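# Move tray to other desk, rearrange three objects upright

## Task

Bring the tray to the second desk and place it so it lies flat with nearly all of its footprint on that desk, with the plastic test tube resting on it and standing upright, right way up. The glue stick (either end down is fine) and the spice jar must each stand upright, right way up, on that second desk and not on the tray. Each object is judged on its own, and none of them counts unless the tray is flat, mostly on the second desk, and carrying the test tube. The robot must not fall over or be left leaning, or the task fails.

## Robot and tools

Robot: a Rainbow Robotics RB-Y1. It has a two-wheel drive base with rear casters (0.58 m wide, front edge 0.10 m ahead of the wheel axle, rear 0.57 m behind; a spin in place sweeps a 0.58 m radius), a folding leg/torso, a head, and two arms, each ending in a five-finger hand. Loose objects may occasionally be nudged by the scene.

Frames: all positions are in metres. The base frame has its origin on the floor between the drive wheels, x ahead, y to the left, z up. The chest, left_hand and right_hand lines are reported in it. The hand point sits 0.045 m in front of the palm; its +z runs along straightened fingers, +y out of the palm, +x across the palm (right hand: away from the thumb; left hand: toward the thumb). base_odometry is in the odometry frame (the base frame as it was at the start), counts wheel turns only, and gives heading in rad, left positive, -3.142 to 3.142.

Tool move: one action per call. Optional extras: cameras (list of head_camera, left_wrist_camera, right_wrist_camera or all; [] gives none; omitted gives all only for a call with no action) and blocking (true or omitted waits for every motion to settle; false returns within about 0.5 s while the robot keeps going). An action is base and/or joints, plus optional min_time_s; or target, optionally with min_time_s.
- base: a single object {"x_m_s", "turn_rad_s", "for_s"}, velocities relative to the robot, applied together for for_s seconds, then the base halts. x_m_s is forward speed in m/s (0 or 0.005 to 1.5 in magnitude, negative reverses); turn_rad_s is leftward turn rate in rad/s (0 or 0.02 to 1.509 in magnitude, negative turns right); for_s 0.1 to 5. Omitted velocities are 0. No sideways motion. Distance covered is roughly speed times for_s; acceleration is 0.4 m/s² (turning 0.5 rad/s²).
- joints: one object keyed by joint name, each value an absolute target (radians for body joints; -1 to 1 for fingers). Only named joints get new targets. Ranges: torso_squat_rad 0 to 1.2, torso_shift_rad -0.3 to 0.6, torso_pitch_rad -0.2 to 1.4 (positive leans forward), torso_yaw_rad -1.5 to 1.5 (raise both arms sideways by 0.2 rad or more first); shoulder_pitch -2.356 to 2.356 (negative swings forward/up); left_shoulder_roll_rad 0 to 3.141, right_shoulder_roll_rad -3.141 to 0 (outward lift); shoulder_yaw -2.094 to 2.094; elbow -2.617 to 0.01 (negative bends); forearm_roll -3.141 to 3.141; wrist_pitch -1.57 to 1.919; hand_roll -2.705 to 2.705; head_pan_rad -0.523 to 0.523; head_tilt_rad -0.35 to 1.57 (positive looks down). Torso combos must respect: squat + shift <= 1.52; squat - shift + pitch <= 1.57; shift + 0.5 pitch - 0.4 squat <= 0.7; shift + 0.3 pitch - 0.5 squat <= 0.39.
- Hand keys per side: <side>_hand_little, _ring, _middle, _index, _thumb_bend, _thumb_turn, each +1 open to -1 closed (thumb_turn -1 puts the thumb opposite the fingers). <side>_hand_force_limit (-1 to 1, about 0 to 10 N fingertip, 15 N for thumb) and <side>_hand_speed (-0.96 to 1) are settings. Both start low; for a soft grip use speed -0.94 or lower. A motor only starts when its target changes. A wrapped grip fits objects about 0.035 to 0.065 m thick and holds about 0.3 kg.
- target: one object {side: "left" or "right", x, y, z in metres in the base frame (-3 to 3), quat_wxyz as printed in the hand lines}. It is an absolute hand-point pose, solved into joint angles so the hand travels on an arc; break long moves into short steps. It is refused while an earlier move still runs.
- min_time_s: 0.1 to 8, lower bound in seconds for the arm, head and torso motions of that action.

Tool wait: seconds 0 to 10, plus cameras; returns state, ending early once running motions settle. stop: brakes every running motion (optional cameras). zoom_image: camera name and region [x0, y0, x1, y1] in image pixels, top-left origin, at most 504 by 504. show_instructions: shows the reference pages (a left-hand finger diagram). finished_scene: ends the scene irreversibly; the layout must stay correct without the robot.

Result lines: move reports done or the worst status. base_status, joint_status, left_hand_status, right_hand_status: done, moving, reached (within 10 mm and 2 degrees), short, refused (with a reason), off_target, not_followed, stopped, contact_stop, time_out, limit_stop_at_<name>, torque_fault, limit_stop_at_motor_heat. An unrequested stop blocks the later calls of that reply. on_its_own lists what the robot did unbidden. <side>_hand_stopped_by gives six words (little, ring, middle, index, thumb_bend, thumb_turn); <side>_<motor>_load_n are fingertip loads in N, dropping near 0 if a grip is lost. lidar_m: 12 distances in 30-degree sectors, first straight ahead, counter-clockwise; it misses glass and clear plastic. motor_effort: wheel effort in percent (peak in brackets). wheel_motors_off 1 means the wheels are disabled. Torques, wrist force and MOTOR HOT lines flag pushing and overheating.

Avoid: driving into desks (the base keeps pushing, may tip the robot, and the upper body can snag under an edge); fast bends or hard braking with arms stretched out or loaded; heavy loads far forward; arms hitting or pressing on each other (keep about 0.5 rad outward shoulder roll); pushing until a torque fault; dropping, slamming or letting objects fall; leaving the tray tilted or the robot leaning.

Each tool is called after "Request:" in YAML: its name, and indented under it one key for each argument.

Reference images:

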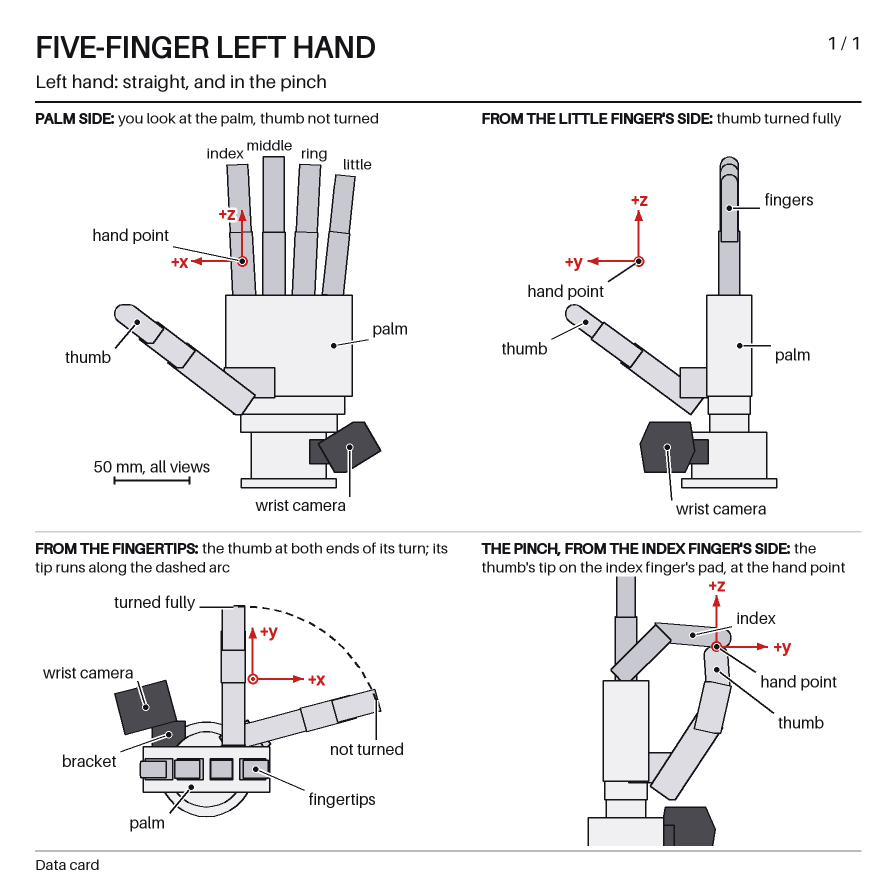

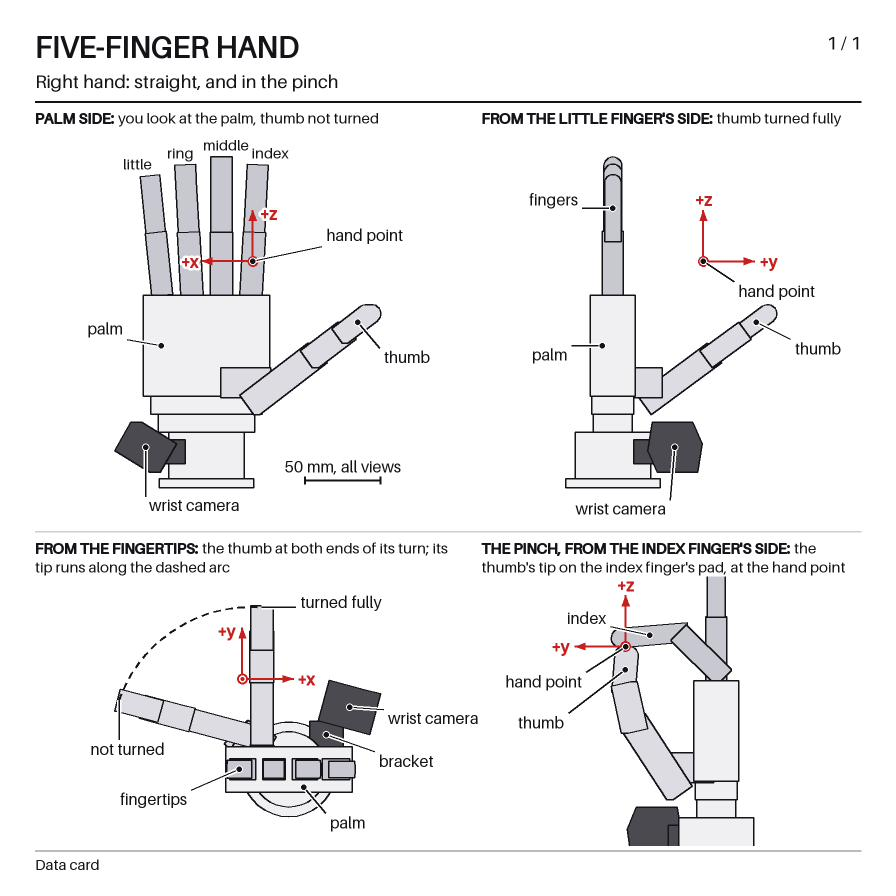

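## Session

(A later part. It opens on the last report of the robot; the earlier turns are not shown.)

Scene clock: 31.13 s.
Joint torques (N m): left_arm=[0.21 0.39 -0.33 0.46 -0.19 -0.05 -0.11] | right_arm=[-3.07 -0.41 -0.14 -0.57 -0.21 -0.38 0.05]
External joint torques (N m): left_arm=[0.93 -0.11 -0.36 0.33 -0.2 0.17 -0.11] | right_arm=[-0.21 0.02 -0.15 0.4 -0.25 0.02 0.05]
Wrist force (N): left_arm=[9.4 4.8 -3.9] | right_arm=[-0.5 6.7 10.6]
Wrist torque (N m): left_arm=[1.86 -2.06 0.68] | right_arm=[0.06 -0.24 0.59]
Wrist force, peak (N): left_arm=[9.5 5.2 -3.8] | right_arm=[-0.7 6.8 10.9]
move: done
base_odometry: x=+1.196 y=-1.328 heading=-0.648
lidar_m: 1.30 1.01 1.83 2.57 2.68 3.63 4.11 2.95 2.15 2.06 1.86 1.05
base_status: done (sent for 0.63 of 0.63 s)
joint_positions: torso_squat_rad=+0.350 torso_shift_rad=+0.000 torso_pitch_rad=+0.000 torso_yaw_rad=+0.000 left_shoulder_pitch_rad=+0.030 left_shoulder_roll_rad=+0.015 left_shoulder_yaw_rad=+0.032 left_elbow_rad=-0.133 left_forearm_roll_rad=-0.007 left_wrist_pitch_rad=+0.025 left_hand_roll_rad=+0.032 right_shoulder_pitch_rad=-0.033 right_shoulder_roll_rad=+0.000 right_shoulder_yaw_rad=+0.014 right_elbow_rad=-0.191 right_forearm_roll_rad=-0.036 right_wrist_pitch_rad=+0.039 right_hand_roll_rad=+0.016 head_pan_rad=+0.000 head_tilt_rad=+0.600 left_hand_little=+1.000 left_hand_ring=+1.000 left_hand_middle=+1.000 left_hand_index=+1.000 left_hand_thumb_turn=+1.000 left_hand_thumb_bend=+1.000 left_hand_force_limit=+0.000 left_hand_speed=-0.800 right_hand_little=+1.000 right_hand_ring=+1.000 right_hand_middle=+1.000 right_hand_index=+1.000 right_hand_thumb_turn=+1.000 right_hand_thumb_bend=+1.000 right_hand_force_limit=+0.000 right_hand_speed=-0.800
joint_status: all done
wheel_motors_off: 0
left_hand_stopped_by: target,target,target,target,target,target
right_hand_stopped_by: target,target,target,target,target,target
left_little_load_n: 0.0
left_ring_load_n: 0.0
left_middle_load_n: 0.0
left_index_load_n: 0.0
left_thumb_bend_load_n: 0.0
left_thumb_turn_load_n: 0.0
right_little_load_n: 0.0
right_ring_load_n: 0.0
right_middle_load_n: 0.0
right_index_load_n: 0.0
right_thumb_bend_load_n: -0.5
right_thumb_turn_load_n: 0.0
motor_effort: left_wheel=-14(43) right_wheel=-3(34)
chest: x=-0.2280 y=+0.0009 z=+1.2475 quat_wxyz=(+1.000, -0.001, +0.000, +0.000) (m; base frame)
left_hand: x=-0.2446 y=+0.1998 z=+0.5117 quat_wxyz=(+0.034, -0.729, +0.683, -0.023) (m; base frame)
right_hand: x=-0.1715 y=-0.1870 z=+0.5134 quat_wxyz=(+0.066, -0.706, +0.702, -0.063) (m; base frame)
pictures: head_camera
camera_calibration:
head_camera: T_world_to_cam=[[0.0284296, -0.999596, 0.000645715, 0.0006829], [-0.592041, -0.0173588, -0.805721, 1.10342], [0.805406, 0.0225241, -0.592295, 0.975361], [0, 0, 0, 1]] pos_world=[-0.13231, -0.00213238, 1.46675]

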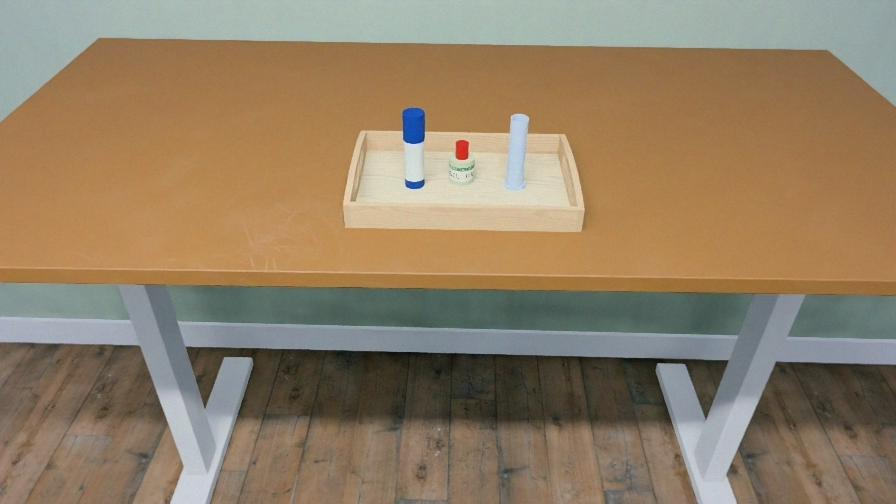

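Request:
move:
  joints: {"left_shoulder_roll_rad": 0.5, "right_shoulder_roll_rad": -0.5, "left_shoulder_pitch_rad": 0.3, "right_shoulder_pitch_rad": 0.3, "left_elbow_rad": -2.1, "right_elbow_rad": -2.1, "head_tilt_rad": 0.75}
  min_time_s: 2
  cameras: ["head_camera"]

Scene clock: 36.57 s.
Joint torques (N m): left_arm=[-5.56 6.62 4.4 -9.99 0.1 -1.49 -0.03] | right_arm=[-5.8 -6.96 -5.9 -9.11 -0.05 -1.81 0.07]
External joint torques (N m): left_arm=[0.41 0.29 -0.71 -1.3 0.03 0.16 -0.03] | right_arm=[0.25 0.08 -0.49 0.11 -0.25 0.02 0.06]
Wrist force (N): left_arm=[11.6 9.2 -9.6] | right_arm=[-3.1 10.5 4.0]
Wrist torque (N m): left_arm=[2.52 -2.39 0.70] | right_arm=[0.73 0.13 0.55]
Wrist force, peak (N): left_arm=[11.9 10.2 -9.9] | right_arm=[-1.4 10.4 9.3]
move: done
base_odometry: x=+1.196 y=-1.328 heading=-0.649
lidar_m: 1.30 1.01 1.83 2.57 2.68 3.64 4.11 2.96 2.14 2.06 1.87 1.06
base_status: not commanded
joint_positions: torso_squat_rad=+0.350 torso_shift_rad=+0.000 torso_pitch_rad=+0.000 torso_yaw_rad=+0.000 left_shoulder_pitch_rad=+0.300 left_shoulder_roll_rad=+0.500 left_shoulder_yaw_rad=+0.032 left_elbow_rad=-2.100 left_forearm_roll_rad=-0.007 left_wrist_pitch_rad=+0.025 left_hand_roll_rad=+0.032 right_shoulder_pitch_rad=+0.300 right_shoulder_roll_rad=-0.500 right_shoulder_yaw_rad=+0.014 right_elbow_rad=-2.100 right_forearm_roll_rad=-0.036 right_wrist_pitch_rad=+0.039 right_hand_roll_rad=+0.016 head_pan_rad=+0.000 head_tilt_rad=+0.750 left_hand_little=+1.000 left_hand_ring=+1.000 left_hand_middle=+1.000 left_hand_index=+1.000 left_hand_thumb_turn=+1.000 left_hand_thumb_bend=+1.000 left_hand_force_limit=+0.000 left_hand_speed=-0.800 right_hand_little=+1.000 right_hand_ring=+1.000 right_hand_middle=+1.000 right_hand_index=+1.000 right_hand_thumb_turn=+1.000 right_hand_thumb_bend=+1.000 right_hand_force_limit=+0.000 right_hand_speed=-0.800
joint_status: all done
wheel_motors_off: 0
left_hand_stopped_by: target,target,target,target,target,target
right_hand_stopped_by: target,target,target,target,target,target
left_little_load_n: 0.0
left_ring_load_n: 0.0
left_middle_load_n: 0.0
left_index_load_n: 0.0
left_thumb_bend_load_n: 0.0
left_thumb_turn_load_n: 0.0
right_little_load_n: 0.0
right_ring_load_n: 0.0
right_middle_load_n: 0.0
right_index_load_n: -0.5
right_thumb_bend_load_n: 0.0
right_thumb_turn_load_n: 0.0
motor_effort: left_wheel=-15(16) right_wheel=-2(4)
chest: x=-0.2280 y=+0.0009 z=+1.2475 quat_wxyz=(+1.000, -0.001, +0.000, +0.000) (m; base frame)
left_hand: x=+0.2598 y=+0.3045 z=+1.0934 quat_wxyz=(+0.633, -0.300, +0.568, -0.432) (m; base frame)
right_hand: x=+0.2574 y=-0.2829 z=+1.0791 quat_wxyz=(+0.439, -0.582, +0.300, -0.615) (m; base frame)
pictures: head_camera
camera_calibration:
head_camera: T_world_to_cam=[[0.0279232, -0.999604, -0.00360481, 0.00675452], [-0.705745, -0.0171603, -0.708258, 0.938877], [0.707916, 0.0223209, -0.705944, 1.11979], [0, 0, 0, 1]] pos_world=[-0.130296, -0.00213141, 1.4555]

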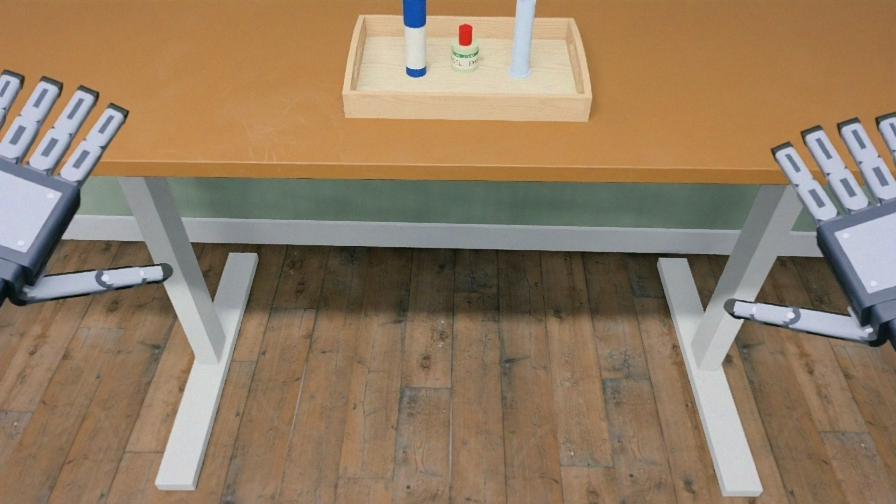

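Request:
move:
  joints: {"left_elbow_rad": -2.4, "right_elbow_rad": -2.4, "head_tilt_rad": 0.75}
  min_time_s: 1
  cameras: []

Request:
move:
  base: {"x_m_s": 0.15, "for_s": 1.667}
  cameras: ["head_camera"]

Scene clock: 38.03 s.
Joint torques (N m): left_arm=[-5.02 5.23 3.66 -9.58 -0.04 -1.32 0.06] | right_arm=[-4.99 -5.69 -4.82 -8.78 0 -1.78 0.12]
External joint torques (N m): left_arm=[0.21 0.13 -0.69 -1.55 -0.1 0.14 0.07] | right_arm=[0.33 0.11 -0.18 -0.16 -0.17 -0.13 0.11]
Wrist force (N): left_arm=[11.5 8.9 -11.0] | right_arm=[-2.9 9.9 2.5]
Wrist torque (N m): left_arm=[2.59 -2.38 0.72] | right_arm=[0.73 0.17 0.55]
Wrist force, peak (N): left_arm=[12.4 8.9 -11.5] | right_arm=[-3.3 10.9 4.0]
move: done
base_odometry: x=+1.196 y=-1.328 heading=-0.649
lidar_m: 1.30 1.01 1.83 2.57 2.68 3.63 4.12 2.96 2.15 2.07 1.87 1.05
base_status: not commanded
joint_positions: torso_squat_rad=+0.350 torso_shift_rad=+0.000 torso_pitch_rad=+0.000 torso_yaw_rad=+0.000 left_shoulder_pitch_rad=+0.300 left_shoulder_roll_rad=+0.500 left_shoulder_yaw_rad=+0.032 left_elbow_rad=-2.400 left_forearm_roll_rad=-0.007 left_wrist_pitch_rad=+0.025 left_hand_roll_rad=+0.032 right_shoulder_pitch_rad=+0.300 right_shoulder_roll_rad=-0.500 right_shoulder_yaw_rad=+0.014 right_elbow_rad=-2.400 right_forearm_roll_rad=-0.036 right_wrist_pitch_rad=+0.039 right_hand_roll_rad=+0.016 head_pan_rad=+0.000 head_tilt_rad=+0.750 left_hand_little=+1.000 left_hand_ring=+1.000 left_hand_middle=+1.000 left_hand_index=+1.000 left_hand_thumb_turn=+1.000 left_hand_thumb_bend=+1.000 left_hand_force_limit=+0.000 left_hand_speed=-0.800 right_hand_little=+1.000 right_hand_ring=+1.000 right_hand_middle=+1.000 right_hand_index=+1.000 right_hand_thumb_turn=+1.000 right_hand_thumb_bend=+1.000 right_hand_force_limit=+0.000 right_hand_speed=-0.800
joint_status: all done
wheel_motors_off: 0
left_hand_stopped_by: target,target,target,target,target,target
right_hand_stopped_by: target,target,target,target,target,target
left_little_load_n: 0.0
left_ring_load_n: 0.0
left_middle_load_n: 0.0
left_index_load_n: 0.0
left_thumb_bend_load_n: 0.0
left_thumb_turn_load_n: -0.5
right_little_load_n: 0.0
right_ring_load_n: 0.0
right_middle_load_n: 0.0
right_index_load_n: 0.0
right_thumb_bend_load_n: 0.0
right_thumb_turn_load_n: 0.0
motor_effort: left_wheel=-16(16) right_wheel=-2(3)
chest: x=-0.2280 y=+0.0009 z=+1.2475 quat_wxyz=(+1.000, -0.001, +0.000, +0.000) (m; base frame)
left_hand: x=+0.2275 y=+0.2289 z=+1.2323 quat_wxyz=(+0.668, -0.201, +0.499, -0.513) (m; base frame)
right_hand: x=+0.2265 y=-0.2100 z=+1.2196 quat_wxyz=(+0.522, -0.512, +0.203, -0.651) (m; base frame)
pictures: none
No camera images: "cameras" was empty.

Scene clock: 40.63 s.
Joint torques (N m): left_arm=[-4.95 5.09 3.24 -9.71 0.13 -1.44 -0.15] | right_arm=[-5.19 -5.57 -4.74 -8.79 0 -1.77 0.02]
External joint torques (N m): left_arm=[0.28 -0.01 -1.11 -1.67 0.07 0.02 -0.14] | right_arm=[0.13 0.23 -0.1 -0.18 -0.17 -0.12 0.01]
Wrist force (N): left_arm=[11.5 9.2 -11.3] | right_arm=[-3.1 10.2 2.8]
Wrist torque (N m): left_arm=[2.64 -2.37 0.66] | right_arm=[0.73 0.18 0.55]
Wrist force, peak (N): left_arm=[12.1 9.8 -11.1] | right_arm=[-3.3 10.4 3.0]
move: done
base_odometry: x=+1.395 y=-1.479 heading=-0.648
lidar_m: 1.05 0.82 0.82 2.57 2.66 3.64 4.36 2.94 2.14 2.06 0.86 0.86
base_status: done (sent for 1.67 of 1.67 s)
joint_positions: torso_squat_rad=+0.350 torso_shift_rad=+0.000 torso_pitch_rad=+0.000 torso_yaw_rad=+0.000 left_shoulder_pitch_rad=+0.300 left_shoulder_roll_rad=+0.500 left_shoulder_yaw_rad=+0.032 left_elbow_rad=-2.400 left_forearm_roll_rad=-0.007 left_wrist_pitch_rad=+0.025 left_hand_roll_rad=+0.032 right_shoulder_pitch_rad=+0.300 right_shoulder_roll_rad=-0.500 right_shoulder_yaw_rad=+0.014 right_elbow_rad=-2.400 right_forearm_roll_rad=-0.036 right_wrist_pitch_rad=+0.039 right_hand_roll_rad=+0.016 head_pan_rad=+0.000 head_tilt_rad=+0.750 left_hand_little=+1.000 left_hand_ring=+1.000 left_hand_middle=+1.000 left_hand_index=+1.000 left_hand_thumb_turn=+1.000 left_hand_thumb_bend=+1.000 left_hand_force_limit=+0.000 left_hand_speed=-0.800 right_hand_little=+1.000 right_hand_ring=+1.000 right_hand_middle=+1.000 right_hand_index=+1.000 right_hand_thumb_turn=+1.000 right_hand_thumb_bend=+1.000 right_hand_force_limit=+0.000 right_hand_speed=-0.800
joint_status: not commanded
wheel_motors_off: 0
left_hand_stopped_by: target,target,target,target,target,target
right_hand_stopped_by: target,target,target,target,target,target
left_little_load_n: 0.0
left_ring_load_n: -0.5
left_middle_load_n: 0.0
left_index_load_n: 0.0
left_thumb_bend_load_n: 0.0
left_thumb_turn_load_n: 0.0
right_little_load_n: 0.0
right_ring_load_n: 0.0
right_middle_load_n: 0.0
right_index_load_n: 0.0
right_thumb_bend_load_n: 0.0
right_thumb_turn_load_n: 0.0
motor_effort: left_wheel=+6(30) right_wheel=-5(31)
chest: x=-0.2280 y=+0.0009 z=+1.2475 quat_wxyz=(+1.000, -0.001, +0.000, +0.000) (m; base frame)
left_hand: x=+0.2275 y=+0.2289 z=+1.2322 quat_wxyz=(+0.668, -0.201, +0.499, -0.513) (m; base frame)
right_hand: x=+0.2265 y=-0.2100 z=+1.2196 quat_wxyz=(+0.522, -0.512, +0.203, -0.651) (m; base frame)
pictures: head_camera
camera_calibration:
head_camera: T_world_to_cam=[[0.0279229, -0.999604, -0.00360543, 0.00675259], [-0.705794, -0.0171613, -0.708209, 0.93887], [0.707866, 0.02232, -0.705994, 1.11978], [0, 0, 0, 1]] pos_world=[-0.130196, -0.0021314, 1.4555]

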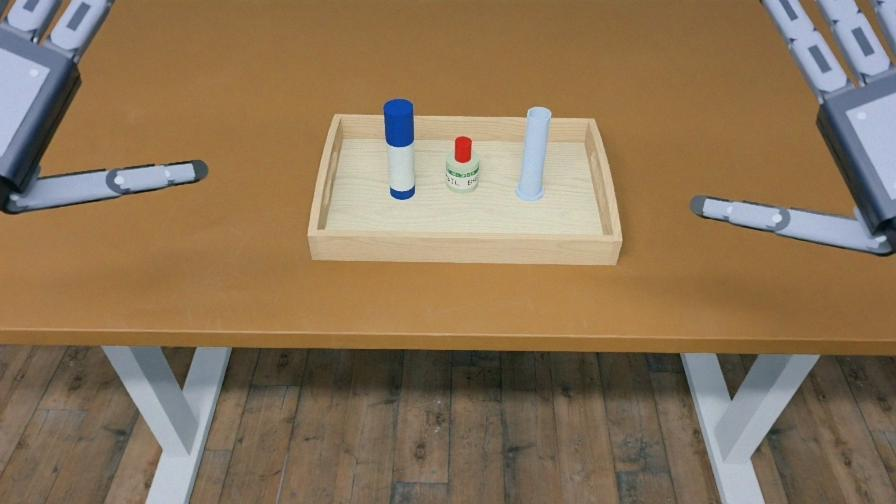

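Request:
zoom_image:
  camera: "head_camera"
  region: [300, 90, 470, 275]

Request:
zoom_image:
  camera: "head_camera"
  region: [460, 90, 630, 275]

Scaled by 2.724 from the camera's 896x504 image, which has a finer 1280x720 frame.

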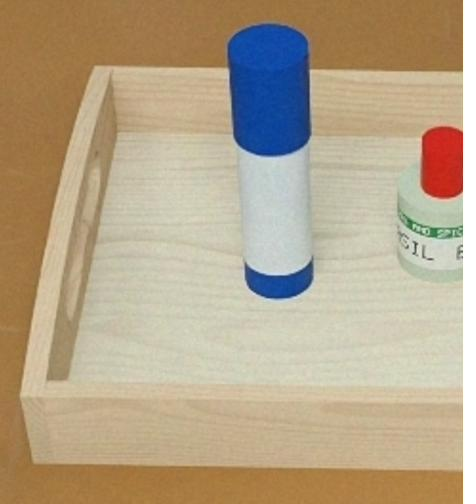

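Scaled by 2.724 from the camera's 896x504 image, which has a finer 1280x720 frame.

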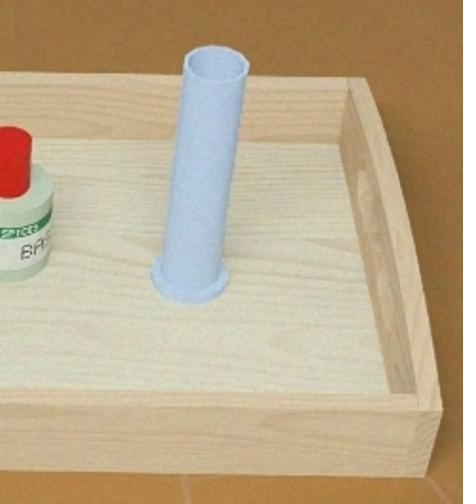

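Request:
move:
  target: {"side": "left", "x": 0.45, "y": 0.32, "z": 1.15, "quat_wxyz": [0, 1, 0, 0]}
  min_time_s: 3
  cameras: ["all"]

Scene clock: 44.63 s.
Joint torques (N m): left_arm=[-23.74 9.94 -0.7 -8.46 -0.02 -0.9 -0.09] | right_arm=[-5.42 -5.94 -4.72 -8.69 -0.04 -1.73 0.03]
External joint torques (N m): left_arm=[-0.18 1.01 0.44 -0.3 -0.13 0.07 -0.11] | right_arm=[-0.1 -0.14 -0.07 -0.07 -0.22 -0.07 0.03]
Wrist force (N): left_arm=[6.9 4.9 -4.3] | right_arm=[-3.2 10.0 2.7]
Wrist torque (N m): left_arm=[1.93 -1.87 0.62] | right_arm=[0.74 0.22 0.55]
Wrist force, peak (N): left_arm=[11.7 9.6 -11.5] | right_arm=[-3.2 10.2 2.7]
move: short
base_odometry: x=+1.395 y=-1.479 heading=-0.648
lidar_m: 1.05 0.82 0.82 2.56 2.67 3.64 4.36 2.95 2.14 2.06 0.86 0.86
base_status: not commanded
joint_positions: torso_squat_rad=+0.350 torso_shift_rad=+0.000 torso_pitch_rad=+0.000 torso_yaw_rad=+0.000 left_shoulder_pitch_rad=-1.501 left_shoulder_roll_rad=+0.513 left_shoulder_yaw_rad=+0.784 left_elbow_rad=-0.267 left_forearm_roll_rad=-0.429 left_wrist_pitch_rad=+1.322 left_hand_roll_rad=+1.396 right_shoulder_pitch_rad=+0.300 right_shoulder_roll_rad=-0.500 right_shoulder_yaw_rad=+0.014 right_elbow_rad=-2.400 right_forearm_roll_rad=-0.036 right_wrist_pitch_rad=+0.039 right_hand_roll_rad=+0.016 head_pan_rad=+0.000 head_tilt_rad=+0.750 left_hand_little=+1.000 left_hand_ring=+1.000 left_hand_middle=+1.000 left_hand_index=+1.000 left_hand_thumb_turn=+1.000 left_hand_thumb_bend=+1.000 left_hand_force_limit=+0.000 left_hand_speed=-0.800 right_hand_little=+1.000 right_hand_ring=+1.000 right_hand_middle=+1.000 right_hand_index=+1.000 right_hand_thumb_turn=+1.000 right_hand_thumb_bend=+1.000 right_hand_force_limit=+0.000 right_hand_speed=-0.800
joint_status: all done
wheel_motors_off: 0
left_hand_stopped_by: target,target,target,target,target,target
right_hand_stopped_by: target,target,target,target,target,target
left_little_load_n: 0.0
left_ring_load_n: 0.0
left_middle_load_n: 0.0
left_index_load_n: 0.0
left_thumb_bend_load_n: -0.5
left_thumb_turn_load_n: 0.0
right_little_load_n: 0.0
right_ring_load_n: 0.0
right_middle_load_n: 0.0
right_index_load_n: 0.0
right_thumb_bend_load_n: 0.0
right_thumb_turn_load_n: 0.0
motor_effort: left_wheel=+6(7) right_wheel=-4(5)
chest: x=-0.2280 y=+0.0009 z=+1.2475 quat_wxyz=(+1.000, -0.001, +0.000, +0.000) (m; base frame)
left_hand: x=+0.4492 y=+0.3197 z=+1.1497 quat_wxyz=(+0.049, -0.969, -0.056, -0.234) (m; base frame)
left_hand_status: short (checked arc, as near as the solve gets, planned for 3.0 s): 1 mm and 28.4 deg off. The place is met; only the turn is off.
right_hand: x=+0.2265 y=-0.2100 z=+1.2196 quat_wxyz=(+0.522, -0.512, +0.203, -0.651) (m; base frame)
pictures: head_camera, left_wrist_camera, right_wrist_camera
camera_calibration:
head_camera: T_world_to_cam=[[0.0279229, -0.999604, -0.00360543, 0.00675259], [-0.705794, -0.0171613, -0.708209, 0.93887], [0.707866, 0.02232, -0.705994, 1.11978], [0, 0, 0, 1]] pos_world=[-0.130196, -0.0021314, 1.4555]
left_wrist_camera: T_world_to_cam=[[0.0794511, 0.974782, 0.208535, -0.587969], [0.50904, -0.219538, 0.832275, -1.11649], [0.857068, 0.0400272, -0.513645, 0.30759], [0, 0, 0, 1]] pos_world=[0.351427, 0.315717, 1.20983]
right_wrist_camera: T_world_to_cam=[[0.463223, -0.588719, -0.662446, 0.576801], [-0.429052, 0.505071, -0.748878, 1.10695], [0.775461, 0.631121, -0.018631, 0.0980609], [0, 0, 0, 1]] pos_world=[0.131708, -0.281401, 1.2129]

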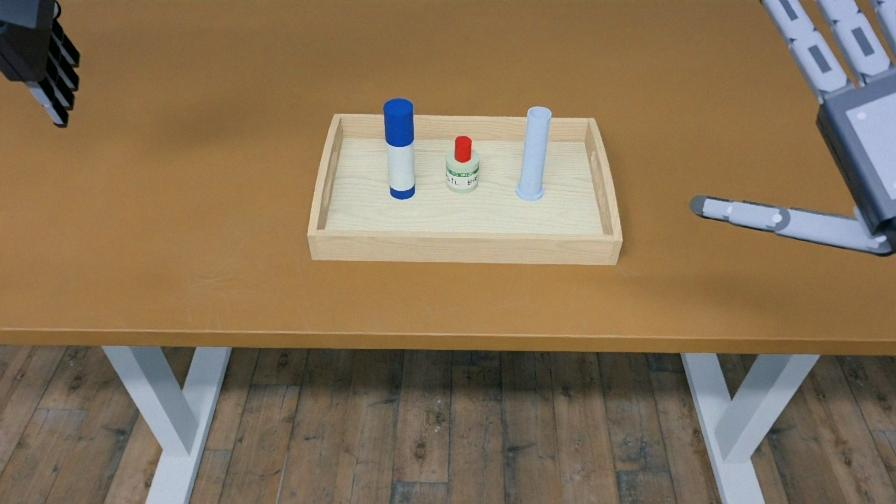

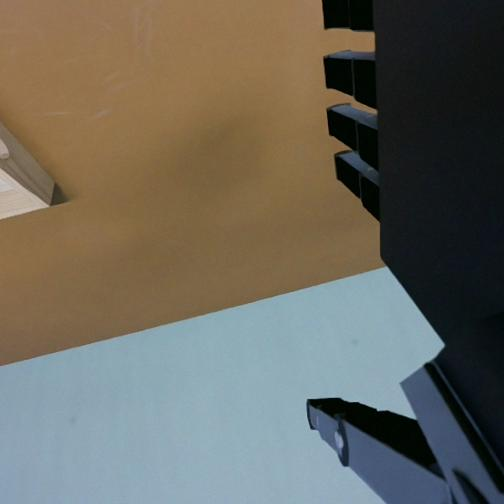

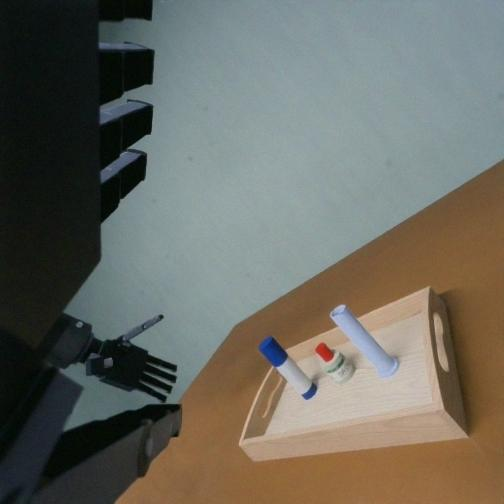

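Request:
zoom_image:
  camera: "right_wrist_camera"
  region: [220, 270, 500, 480]

Scaled by 1.800 from the camera's 504x504 image, which has a finer 720x720 frame.

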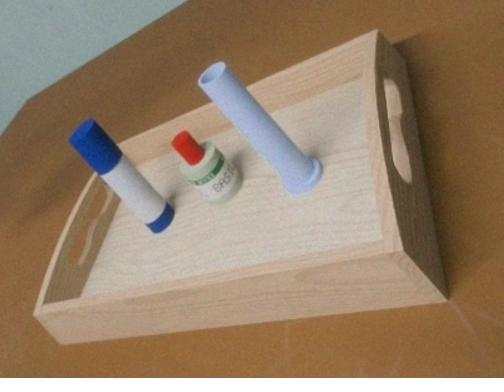

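Request:
move:
  base: {"x_m_s": 0.1, "for_s": 1.2}
  joints: {"head_tilt_rad": 0.9}
  cameras: []

Request:
move:
  target: {"side": "left", "x": 0.35, "y": 0.32, "z": 1.15, "quat_wxyz": [0, 1, 0, 0]}
  min_time_s: 2
  cameras: ["head_camera", "left_wrist_camera"]

Scene clock: 47.03 s.
Joint torques (N m): left_arm=[-23.66 9.42 -0.96 -8.8 -0.13 -0.87 -0.09] | right_arm=[-5.35 -5.79 -4.82 -8.61 -0.01 -1.77 0.03]
External joint torques (N m): left_arm=[-0.11 0.49 0.18 -0.63 -0.24 0.11 -0.1] | right_arm=[-0.04 0.01 -0.18 0 -0.19 -0.12 0.03]
Wrist force (N): left_arm=[7.2 4.9 -4.3] | right_arm=[-3.0 9.9 2.8]
Wrist torque (N m): left_arm=[1.97 -1.95 0.60] | right_arm=[0.72 0.16 0.57]
Wrist force, peak (N): left_arm=[7.6 5.5 -4.8] | right_arm=[-3.3 10.3 2.9]
move: done
base_odometry: x=+1.491 y=-1.551 heading=-0.648
lidar_m: 0.93 0.97 0.74 2.56 2.67 3.64 4.48 2.94 2.14 2.06 0.78 0.97
base_status: done (sent for 1.2 of 1.2 s)
joint_positions: torso_squat_rad=+0.350 torso_shift_rad=+0.000 torso_pitch_rad=+0.000 torso_yaw_rad=+0.000 left_shoulder_pitch_rad=-1.501 left_shoulder_roll_rad=+0.513 left_shoulder_yaw_rad=+0.784 left_elbow_rad=-0.267 left_forearm_roll_rad=-0.429 left_wrist_pitch_rad=+1.322 left_hand_roll_rad=+1.396 right_shoulder_pitch_rad=+0.300 right_shoulder_roll_rad=-0.500 right_shoulder_yaw_rad=+0.014 right_elbow_rad=-2.400 right_forearm_roll_rad=-0.036 right_wrist_pitch_rad=+0.039 right_hand_roll_rad=+0.016 head_pan_rad=+0.000 head_tilt_rad=+0.900 left_hand_little=+1.000 left_hand_ring=+1.000 left_hand_middle=+1.000 left_hand_index=+1.000 left_hand_thumb_turn=+1.000 left_hand_thumb_bend=+1.000 left_hand_force_limit=+0.000 left_hand_speed=-0.800 right_hand_little=+1.000 right_hand_ring=+1.000 right_hand_middle=+1.000 right_hand_index=+1.000 right_hand_thumb_turn=+1.000 right_hand_thumb_bend=+1.000 right_hand_force_limit=+0.000 right_hand_speed=-0.800
joint_status: all done
wheel_motors_off: 0
left_hand_stopped_by: target,target,target,target,target,target
right_hand_stopped_by: target,target,target,target,target,target
left_little_load_n: 0.0
left_ring_load_n: 0.0
left_middle_load_n: 0.0
left_index_load_n: 0.0
left_thumb_bend_load_n: 0.0
left_thumb_turn_load_n: 0.0
right_little_load_n: 0.0
right_ring_load_n: 0.0
right_middle_load_n: 0.0
right_index_load_n: 0.0
right_thumb_bend_load_n: 0.0
right_thumb_turn_load_n: 0.0
motor_effort: left_wheel=+2(25) right_wheel=-5(14)
chest: x=-0.2278 y=+0.0009 z=+1.2475 quat_wxyz=(+1.000, -0.001, +0.000, +0.000) (m; base frame)
left_hand: x=+0.4494 y=+0.3197 z=+1.1496 quat_wxyz=(+0.049, -0.970, -0.056, -0.233) (m; base frame)
right_hand: x=+0.2266 y=-0.2100 z=+1.2195 quat_wxyz=(+0.522, -0.512, +0.203, -0.651) (m; base frame)
pictures: none
No camera images: "cameras" was empty.

Scene clock: 49.37 s.
Joint torques (N m): left_arm=[-23.33 9.55 -3.2 -7.95 -0.18 -0.04 -0.34] | right_arm=[-5.58 -5.92 -5.02 -8.7 -0.02 -1.73 0.1]
External joint torques (N m): left_arm=[-0.8 1.23 -2.11 -0.44 -0.29 0.31 -0.34] | right_arm=[-0.27 -0.12 -0.37 -0.08 -0.2 -0.07 0.09]
Wrist force (N): left_arm=[8.7 4.5 -3.7] | right_arm=[-3.0 9.9 2.6]
Wrist torque (N m): left_arm=[1.87 -2.02 0.61] | right_arm=[0.71 0.18 0.57]
Wrist force, peak (N): left_arm=[8.7 5.1 -4.2] | right_arm=[-3.3 10.2 2.7]
move: short
base_odometry: x=+1.491 y=-1.551 heading=-0.648
lidar_m: 0.93 0.96 0.75 2.56 2.67 3.64 4.48 2.95 2.14 2.06 0.78 0.98
base_status: not commanded
joint_positions: torso_squat_rad=+0.350 torso_shift_rad=+0.000 torso_pitch_rad=+0.000 torso_yaw_rad=+0.000 left_shoulder_pitch_rad=-1.549 left_shoulder_roll_rad=+0.585 left_shoulder_yaw_rad=+0.781 left_elbow_rad=-0.267 left_forearm_roll_rad=-0.446 left_wrist_pitch_rad=+1.728 left_hand_roll_rad=+1.262 right_shoulder_pitch_rad=+0.300 right_shoulder_roll_rad=-0.500 right_shoulder_yaw_rad=+0.014 right_elbow_rad=-2.400 right_forearm_roll_rad=-0.036 right_wrist_pitch_rad=+0.039 right_hand_roll_rad=+0.016 head_pan_rad=+0.000 head_tilt_rad=+0.900 left_hand_little=+1.000 left_hand_ring=+1.000 left_hand_middle=+1.000 left_hand_index=+1.000 left_hand_thumb_turn=+1.000 left_hand_thumb_bend=+1.000 left_hand_force_limit=+0.000 left_hand_speed=-0.800 right_hand_little=+1.000 right_hand_ring=+1.000 right_hand_middle=+1.000 right_hand_index=+1.000 right_hand_thumb_turn=+1.000 right_hand_thumb_bend=+1.000 right_hand_force_limit=+0.000 right_hand_speed=-0.800
joint_status: all done
wheel_motors_off: 0
left_hand_stopped_by: target,target,target,target,target,target
right_hand_stopped_by: target,target,target,target,target,target
left_little_load_n: 0.0
left_ring_load_n: 0.0
left_middle_load_n: 0.0
left_index_load_n: 0.0
left_thumb_bend_load_n: 0.0
left_thumb_turn_load_n: 0.0
right_little_load_n: 0.0
right_ring_load_n: 0.0
right_middle_load_n: 0.0
right_index_load_n: 0.0
right_thumb_bend_load_n: 0.0
right_thumb_turn_load_n: 0.0
motor_effort: left_wheel=+2(3) right_wheel=-4(5)
chest: x=-0.2279 y=+0.0009 z=+1.2475 quat_wxyz=(+1.000, -0.001, +0.000, +0.000) (m; base frame)
left_hand: x=+0.3493 y=+0.3196 z=+1.1496 quat_wxyz=(+0.017, -0.997, -0.017, -0.070) (m; base frame)
left_hand_status: short (checked arc, as near as the solve gets, planned for 2.0 s): 1 mm and 8.5 deg off. The place is met; only the turn is off.
right_hand: x=+0.2266 y=-0.2100 z=+1.2195 quat_wxyz=(+0.522, -0.512, +0.203, -0.651) (m; base frame)
pictures: head_camera, left_wrist_camera
camera_calibration:
head_camera: T_world_to_cam=[[0.0269297, -0.999608, -0.00772052, 0.0125145], [-0.803809, -0.0170621, -0.594643, 0.754328], [0.594278, 0.0222194, -0.803953, 1.23815], [0, 0, 0, 1]] pos_world=[-0.129805, -0.00213092, 1.44407]
left_wrist_camera: T_world_to_cam=[[0.207501, 0.973478, 0.0963506, -0.495278], [0.738506, -0.22048, 0.637179, -0.921115], [0.641523, -0.0610595, -0.76467, 0.789434], [0, 0, 0, 1]] pos_world=[0.276579, 0.327257, 1.23829]

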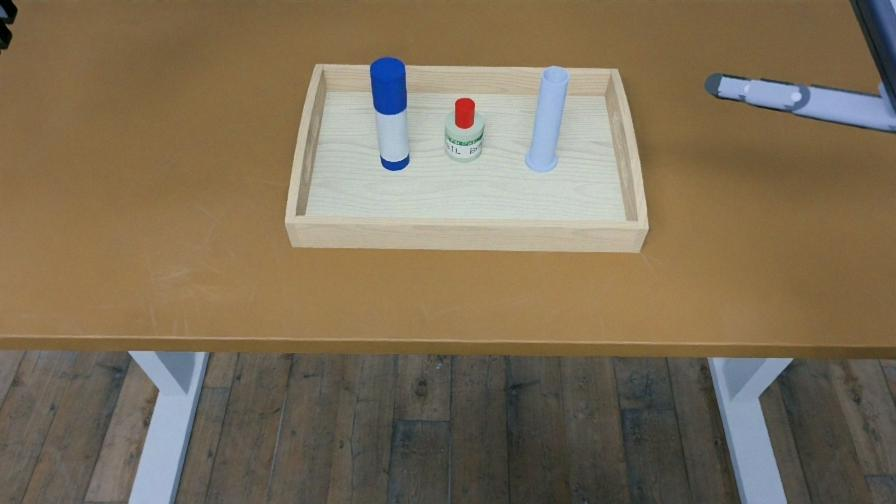

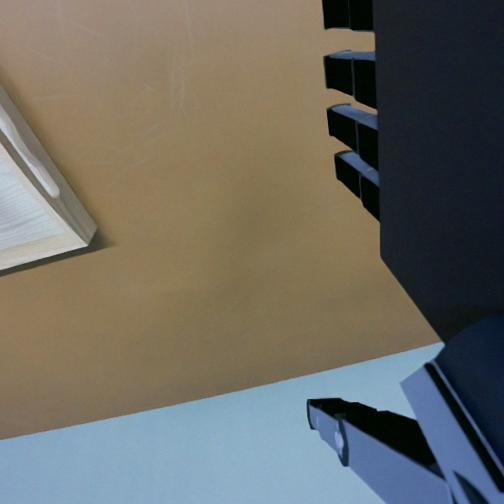

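Request:
move:
  base: {"x_m_s": 0.1, "for_s": 0.8}
  joints: {"left_hand_index": 0.0, "left_hand_middle": 0.0, "left_hand_ring": 0.0, "left_hand_little": 0.0, "head_tilt_rad": 1.0}
  cameras: []

Request:
move:
  target: {"side": "left", "x": 0.27, "y": 0.30, "z": 1.10, "quat_wxyz": [0, 1, 0, 0]}
  min_time_s: 2
  cameras: ["head_camera", "left_wrist_camera"]

Scene clock: 52.30 s.
Joint torques (N m): left_arm=[-23.02 9.01 -2.76 -7.99 -0.14 -0.18 -0.37] | right_arm=[-5.55 -5.92 -4.9 -8.7 -0.04 -1.69 0.02]
External joint torques (N m): left_arm=[-0.49 0.69 -1.69 -0.49 -0.26 0.17 -0.37] | right_arm=[-0.24 -0.12 -0.26 -0.08 -0.22 -0.03 0.01]
Wrist force (N): left_arm=[8.5 5.1 -3.6] | right_arm=[-3.1 9.9 2.7]
Wrist torque (N m): left_arm=[1.94 -1.96 0.57] | right_arm=[0.72 0.20 0.54]
Wrist force, peak (N): left_arm=[9.1 5.2 -3.7] | right_arm=[-3.1 10.4 2.9]
move: done
base_odometry: x=+1.555 y=-1.599 heading=-0.647
lidar_m: 0.85 0.88 0.69 2.57 2.67 3.64 4.56 2.94 2.14 2.06 0.73 0.89
base_status: done (sent for 0.8 of 0.8 s)
joint_positions: torso_squat_rad=+0.350 torso_shift_rad=+0.000 torso_pitch_rad=+0.000 torso_yaw_rad=+0.000 left_shoulder_pitch_rad=-1.549 left_shoulder_roll_rad=+0.585 left_shoulder_yaw_rad=+0.781 left_elbow_rad=-0.267 left_forearm_roll_rad=-0.446 left_wrist_pitch_rad=+1.728 left_hand_roll_rad=+1.262 right_shoulder_pitch_rad=+0.300 right_shoulder_roll_rad=-0.500 right_shoulder_yaw_rad=+0.014 right_elbow_rad=-2.400 right_forearm_roll_rad=-0.036 right_wrist_pitch_rad=+0.039 right_hand_roll_rad=+0.016 head_pan_rad=+0.000 head_tilt_rad=+1.000 left_hand_little=+0.000 left_hand_ring=+0.000 left_hand_middle=+0.000 left_hand_index=+0.000 left_hand_thumb_turn=+1.000 left_hand_thumb_bend=+1.000 left_hand_force_limit=+0.000 left_hand_speed=-0.800 right_hand_little=+1.000 right_hand_ring=+1.000 right_hand_middle=+1.000 right_hand_index=+1.000 right_hand_thumb_turn=+1.000 right_hand_thumb_bend=+1.000 right_hand_force_limit=+0.000 right_hand_speed=-0.800
joint_status: all done
wheel_motors_off: 0
left_hand_stopped_by: target,target,target,target,target,target
right_hand_stopped_by: target,target,target,target,target,target
left_little_load_n: 0.0
left_ring_load_n: 0.0
left_middle_load_n: 0.0
left_index_load_n: 0.0
left_thumb_bend_load_n: 0.0
left_thumb_turn_load_n: 0.0
right_little_load_n: 0.0
right_ring_load_n: 0.0
right_middle_load_n: 0.0
right_index_load_n: 0.0
right_thumb_bend_load_n: 0.0
right_thumb_turn_load_n: 0.0
motor_effort: left_wheel=+3(26) right_wheel=-5(14)
chest: x=-0.2279 y=+0.0009 z=+1.2475 quat_wxyz=(+1.000, -0.001, +0.000, +0.000) (m; base frame)
left_hand: x=+0.3493 y=+0.3197 z=+1.1497 quat_wxyz=(+0.017, -0.997, -0.017, -0.070) (m; base frame)
right_hand: x=+0.2266 y=-0.2100 z=+1.2195 quat_wxyz=(+0.522, -0.512, +0.203, -0.651) (m; base frame)
pictures: none
No camera images: "cameras" was empty.

Scene clock: 54.63 s.
Joint torques (N m): left_arm=[-21.39 7.29 -6.5 -4.25 0.11 0.17 -0.3] | right_arm=[-5.32 -5.92 -4.87 -8.6 0.01 -1.66 0.07]
External joint torques (N m): left_arm=[0.08 -0.69 0.56 -1.3 0.02 0.22 -0.3] | right_arm=[-0.01 -0.12 -0.23 0.02 -0.16 0 0.06]
Wrist force (N): left_arm=[9.1 4.5 -3.4] | right_arm=[-3.2 10.1 2.5]
Wrist torque (N m): left_arm=[1.87 -1.97 0.63] | right_arm=[0.75 0.20 0.55]
Wrist force, peak (N): left_arm=[9.6 4.5 -4.0] | right_arm=[-3.2 10.2 2.8]
move: done
base_odometry: x=+1.555 y=-1.599 heading=-0.647
lidar_m: 0.85 0.89 0.70 2.57 2.67 3.65 4.56 2.95 2.13 2.06 0.73 0.89
base_status: not commanded
joint_positions: torso_squat_rad=+0.350 torso_shift_rad=+0.000 torso_pitch_rad=+0.000 torso_yaw_rad=+0.000 left_shoulder_pitch_rad=-1.511 left_shoulder_roll_rad=+0.151 left_shoulder_yaw_rad=+1.456 left_elbow_rad=-1.056 left_forearm_roll_rad=-1.233 left_wrist_pitch_rad=+1.892 left_hand_roll_rad=+0.763 right_shoulder_pitch_rad=+0.300 right_shoulder_roll_rad=-0.500 right_shoulder_yaw_rad=+0.014 right_elbow_rad=-2.400 right_forearm_roll_rad=-0.036 right_wrist_pitch_rad=+0.039 right_hand_roll_rad=+0.016 head_pan_rad=+0.000 head_tilt_rad=+1.000 left_hand_little=+0.000 left_hand_ring=+0.000 left_hand_middle=+0.000 left_hand_index=+0.000 left_hand_thumb_turn=+1.000 left_hand_thumb_bend=+1.000 left_hand_force_limit=+0.000 left_hand_speed=-0.800 right_hand_little=+1.000 right_hand_ring=+1.000 right_hand_middle=+1.000 right_hand_index=+1.000 right_hand_thumb_turn=+1.000 right_hand_thumb_bend=+1.000 right_hand_force_limit=+0.000 right_hand_speed=-0.800
joint_status: all done
wheel_motors_off: 0
left_hand_stopped_by: target,target,target,target,target,target
right_hand_stopped_by: target,target,target,target,target,target
left_little_load_n: 0.0
left_ring_load_n: 0.5
left_middle_load_n: 0.0
left_index_load_n: 0.0
left_thumb_bend_load_n: 0.0
left_thumb_turn_load_n: 0.0
right_little_load_n: 0.0
right_ring_load_n: 0.0
right_middle_load_n: 0.0
right_index_load_n: 0.0
right_thumb_bend_load_n: 0.0
right_thumb_turn_load_n: 0.0
motor_effort: left_wheel=+2(3) right_wheel=-4(5)
chest: x=-0.2279 y=+0.0009 z=+1.2475 quat_wxyz=(+1.000, -0.001, +0.000, +0.000) (m; base frame)
left_hand: x=+0.2696 y=+0.3001 z=+1.1001 quat_wxyz=(+0.000, -1.000, +0.000, +0.002) (m; base frame)
left_hand_status: reached (checked arc, planned for 2.0 s): 0 mm and 0.3 deg off.
right_hand: x=+0.2266 y=-0.2100 z=+1.2195 quat_wxyz=(+0.522, -0.512, +0.203, -0.651) (m; base frame)
pictures: head_camera, left_wrist_camera
camera_calibration:
head_camera: T_world_to_cam=[[0.0258878, -0.999611, -0.0103333, 0.0160922], [-0.85916, -0.0169636, -0.511426, 0.622541], [0.511052, 0.0221177, -0.859265, 1.30108], [0, 0, 0, 1]] pos_world=[-0.130475, -0.00213043, 1.43652]
left_wrist_camera: T_world_to_cam=[[0.250533, 0.967658, 0.0295324, -0.391358], [0.81528, -0.227335, 0.532576, -0.738588], [0.522065, -0.10935, -0.845867, 0.937481], [0, 0, 0, 1]] pos_world=[0.210778, 0.313307, 1.1979]

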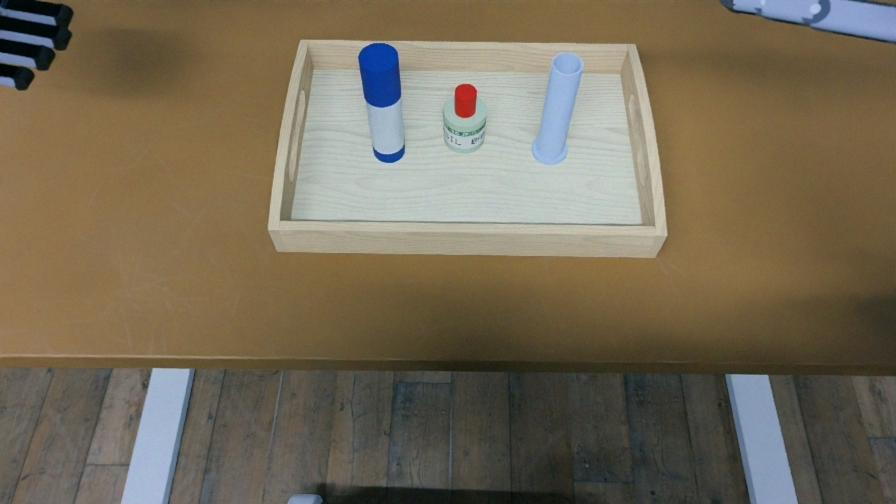

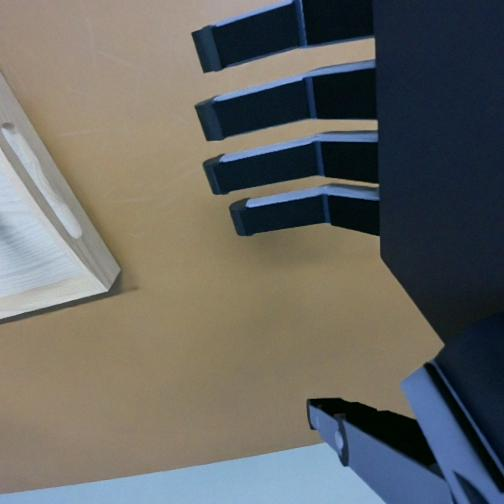

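Request:
zoom_image:
  camera: "left_wrist_camera"
  region: [0, 60, 252, 312]

Scaled by 2.000 from the camera's 504x504 image, which has a finer 720x720 frame.

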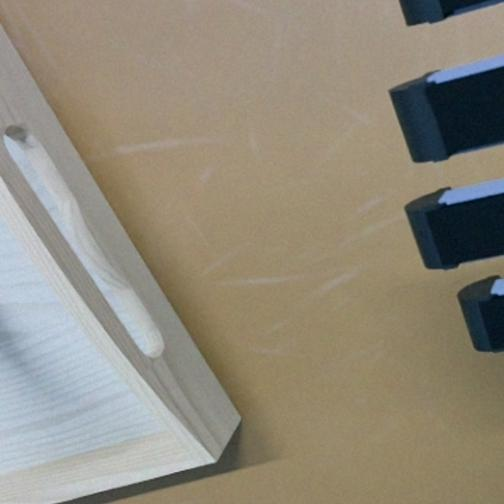

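Request:
move:
  target: {"side": "left", "x": 0.28, "y": 0.24, "z": 1.04, "quat_wxyz": [0, 1, 0, 0]}
  min_time_s: 3
  cameras: ["head_camera", "left_wrist_camera"]

Request:
zoom_image:
  camera: "left_wrist_camera"
  region: [0, 60, 252, 312]

Scene clock: 60.27 s.
Joint torques (N m): left_arm=[-20.49 6.74 -8 -6.45 0.24 0.42 0.14] | right_arm=[-5.71 -5.8 -4.69 -8.63 0.03 -1.7 0.07]
External joint torques (N m): left_arm=[0.85 -0.98 -1.71 -1.73 0.15 0.47 0.14] | right_arm=[-0.39 -0.01 -0.05 -0.01 -0.15 -0.05 0.06]
Wrist force (N): left_arm=[9.0 3.8 -3.4] | right_arm=[-3.1 9.7 2.5]
Wrist torque (N m): left_arm=[1.75 -1.99 0.73] | right_arm=[0.69 0.20 0.54]
Wrist force, peak (N): left_arm=[9.9 4.4 -4.1] | right_arm=[-3.4 10.3 2.6]
move: done
base_odometry: x=+1.555 y=-1.599 heading=-0.647
lidar_m: 0.85 0.88 0.69 2.58 2.67 3.64 4.57 2.95 2.14 2.06 0.73 0.89
base_status: not commanded
joint_positions: torso_squat_rad=+0.350 torso_shift_rad=+0.000 torso_pitch_rad=+0.000 torso_yaw_rad=+0.000 left_shoulder_pitch_rad=-1.325 left_shoulder_roll_rad=+0.000 left_shoulder_yaw_rad=+1.235 left_elbow_rad=-1.091 left_forearm_roll_rad=-0.969 left_wrist_pitch_rad=+1.904 left_hand_roll_rad=+0.941 right_shoulder_pitch_rad=+0.300 right_shoulder_roll_rad=-0.500 right_shoulder_yaw_rad=+0.014 right_elbow_rad=-2.400 right_forearm_roll_rad=-0.036 right_wrist_pitch_rad=+0.039 right_hand_roll_rad=+0.016 head_pan_rad=+0.000 head_tilt_rad=+1.000 left_hand_little=+0.000 left_hand_ring=+0.000 left_hand_middle=+0.000 left_hand_index=+0.000 left_hand_thumb_turn=+1.000 left_hand_thumb_bend=+1.000 left_hand_force_limit=+0.000 left_hand_speed=-0.800 right_hand_little=+1.000 right_hand_ring=+1.000 right_hand_middle=+1.000 right_hand_index=+1.000 right_hand_thumb_turn=+1.000 right_hand_thumb_bend=+1.000 right_hand_force_limit=+0.000 right_hand_speed=-0.800
joint_status: all done
wheel_motors_off: 0
left_hand_stopped_by: target,target,target,target,target,target
right_hand_stopped_by: target,target,target,target,target,target
left_little_load_n: 0.0
left_ring_load_n: 0.0
left_middle_load_n: 0.0
left_index_load_n: 0.0
left_thumb_bend_load_n: 0.0
left_thumb_turn_load_n: 0.0
right_little_load_n: 0.0
right_ring_load_n: 0.0
right_middle_load_n: 0.0
right_index_load_n: 0.0
right_thumb_bend_load_n: 0.0
right_thumb_turn_load_n: 0.0
motor_effort: left_wheel=+3(4) right_wheel=-4(5)
chest: x=-0.2279 y=+0.0009 z=+1.2475 quat_wxyz=(+1.000, -0.001, +0.000, +0.000) (m; base frame)
left_hand: x=+0.2801 y=+0.2398 z=+1.0399 quat_wxyz=(-0.003, -1.000, +0.002, +0.005) (m; base frame)
left_hand_status: reached (checked arc, planned for 3.0 s): 0 mm and 0.7 deg off.
right_hand: x=+0.2266 y=-0.2100 z=+1.2195 quat_wxyz=(+0.522, -0.512, +0.203, -0.651) (m; base frame)
pictures: head_camera, left_wrist_camera
camera_calibration:
head_camera: T_world_to_cam=[[0.0258878, -0.999611, -0.0103333, 0.0160922], [-0.85916, -0.0169636, -0.511426, 0.622541], [0.511052, 0.0221177, -0.859265, 1.30108], [0, 0, 0, 1]] pos_world=[-0.130475, -0.00213043, 1.43652]
left_wrist_camera: T_world_to_cam=[[0.254167, 0.966881, 0.0232506, -0.328132], [0.817308, -0.227578, 0.529354, -0.725875], [0.517114, -0.115542, -0.848082, 0.879683], [0, 0, 0, 1]] pos_world=[0.221767, 0.253711, 1.13792]

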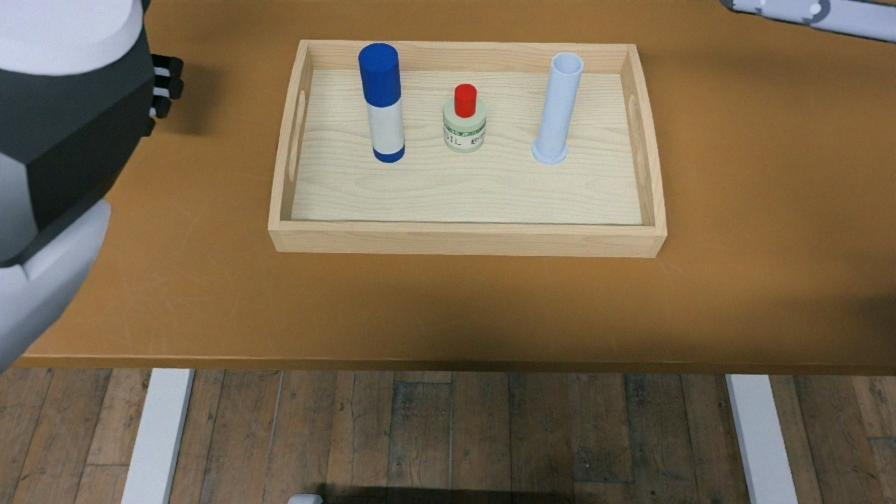

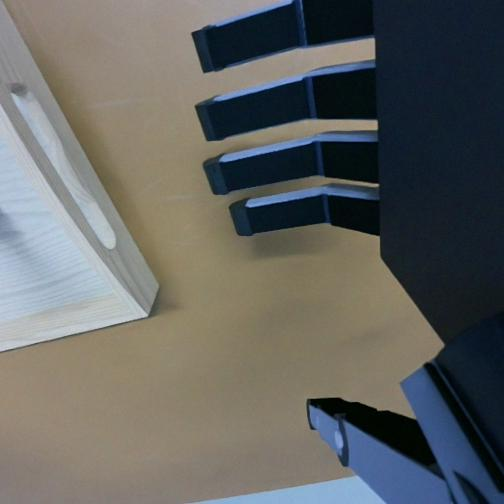

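Scaled by 2.000 from the camera's 504x504 image, which has a finer 720x720 frame.

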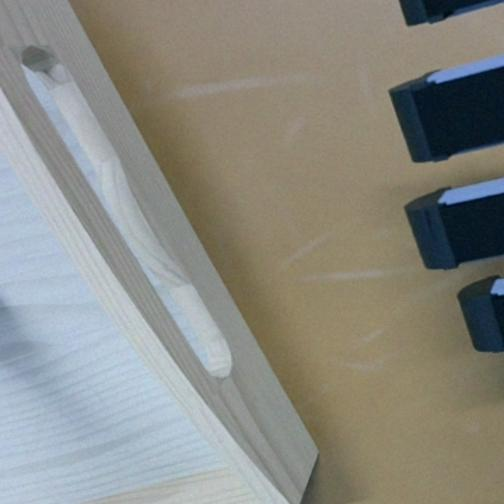

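Request:
move:
  joints: {"left_hand_little": -1.0}
  cameras: ["left_wrist_camera"]

Scene clock: 64.37 s.
Joint torques (N m): left_arm=[-20.47 6.38 -7.78 -6.3 0.21 0.52 0.08] | right_arm=[-5.57 -5.94 -4.86 -8.79 0.01 -1.76 0.06]
External joint torques (N m): left_arm=[0.88 -1.33 -1.48 -1.58 0.12 0.56 0.08] | right_arm=[-0.26 -0.14 -0.22 -0.17 -0.17 -0.1 0.05]
Wrist force (N): left_arm=[8.9 4.1 -3.6] | right_arm=[-2.9 9.9 2.8]
Wrist torque (N m): left_arm=[1.79 -1.95 0.71] | right_arm=[0.71 0.15 0.57]
Wrist force, peak (N): left_arm=[9.5 5.0 -4.0] | right_arm=[-3.2 10.2 2.6]
move: done
base_odometry: x=+1.555 y=-1.599 heading=-0.647
lidar_m: 0.85 0.88 0.69 2.57 2.67 3.64 4.56 2.94 2.14 2.06 0.73 0.89
base_status: not commanded
joint_positions: torso_squat_rad=+0.350 torso_shift_rad=+0.000 torso_pitch_rad=+0.000 torso_yaw_rad=+0.000 left_shoulder_pitch_rad=-1.325 left_shoulder_roll_rad=+0.000 left_shoulder_yaw_rad=+1.235 left_elbow_rad=-1.091 left_forearm_roll_rad=-0.969 left_wrist_pitch_rad=+1.904 left_hand_roll_rad=+0.941 right_shoulder_pitch_rad=+0.300 right_shoulder_roll_rad=-0.500 right_shoulder_yaw_rad=+0.014 right_elbow_rad=-2.400 right_forearm_roll_rad=-0.036 right_wrist_pitch_rad=+0.039 right_hand_roll_rad=+0.016 head_pan_rad=+0.000 head_tilt_rad=+1.000 left_hand_little=-1.000 left_hand_ring=+0.000 left_hand_middle=+0.000 left_hand_index=+0.000 left_hand_thumb_turn=+1.000 left_hand_thumb_bend=+1.000 left_hand_force_limit=+0.000 left_hand_speed=-0.800 right_hand_little=+1.000 right_hand_ring=+1.000 right_hand_middle=+1.000 right_hand_index=+1.000 right_hand_thumb_turn=+1.000 right_hand_thumb_bend=+1.000 right_hand_force_limit=+0.000 right_hand_speed=-0.800
joint_status: all done
wheel_motors_off: 0
left_hand_stopped_by: target,target,target,target,target,target
right_hand_stopped_by: target,target,target,target,target,target
left_little_load_n: 0.5
left_ring_load_n: 0.0
left_middle_load_n: 0.0
left_index_load_n: 0.0
left_thumb_bend_load_n: -0.5
left_thumb_turn_load_n: 0.0
right_little_load_n: 0.0
right_ring_load_n: 0.0
right_middle_load_n: 0.0
right_index_load_n: 0.0
right_thumb_bend_load_n: 0.0
right_thumb_turn_load_n: 0.0
motor_effort: left_wheel=+3(4) right_wheel=-4(5)
chest: x=-0.2279 y=+0.0009 z=+1.2475 quat_wxyz=(+1.000, -0.001, +0.000, +0.000) (m; base frame)
left_hand: x=+0.2801 y=+0.2398 z=+1.0399 quat_wxyz=(-0.003, -1.000, +0.002, +0.005) (m; base frame)
right_hand: x=+0.2266 y=-0.2100 z=+1.2195 quat_wxyz=(+0.522, -0.512, +0.203, -0.651) (m; base frame)
pictures: left_wrist_camera
camera_calibration:
left_wrist_camera: T_world_to_cam=[[0.254167, 0.966881, 0.0232506, -0.328132], [0.817308, -0.227578, 0.529354, -0.725875], [0.517114, -0.115542, -0.848082, 0.879683], [0, 0, 0, 1]] pos_world=[0.221767, 0.253711, 1.13792]

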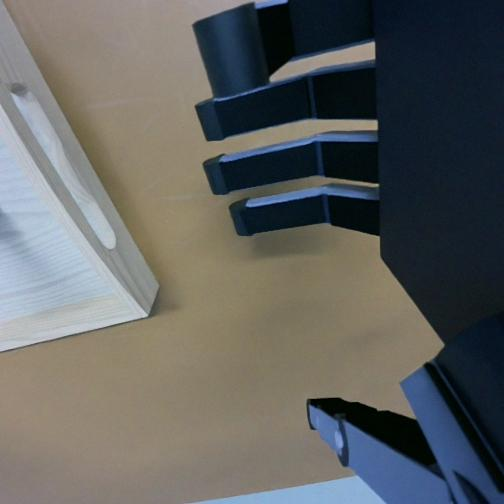

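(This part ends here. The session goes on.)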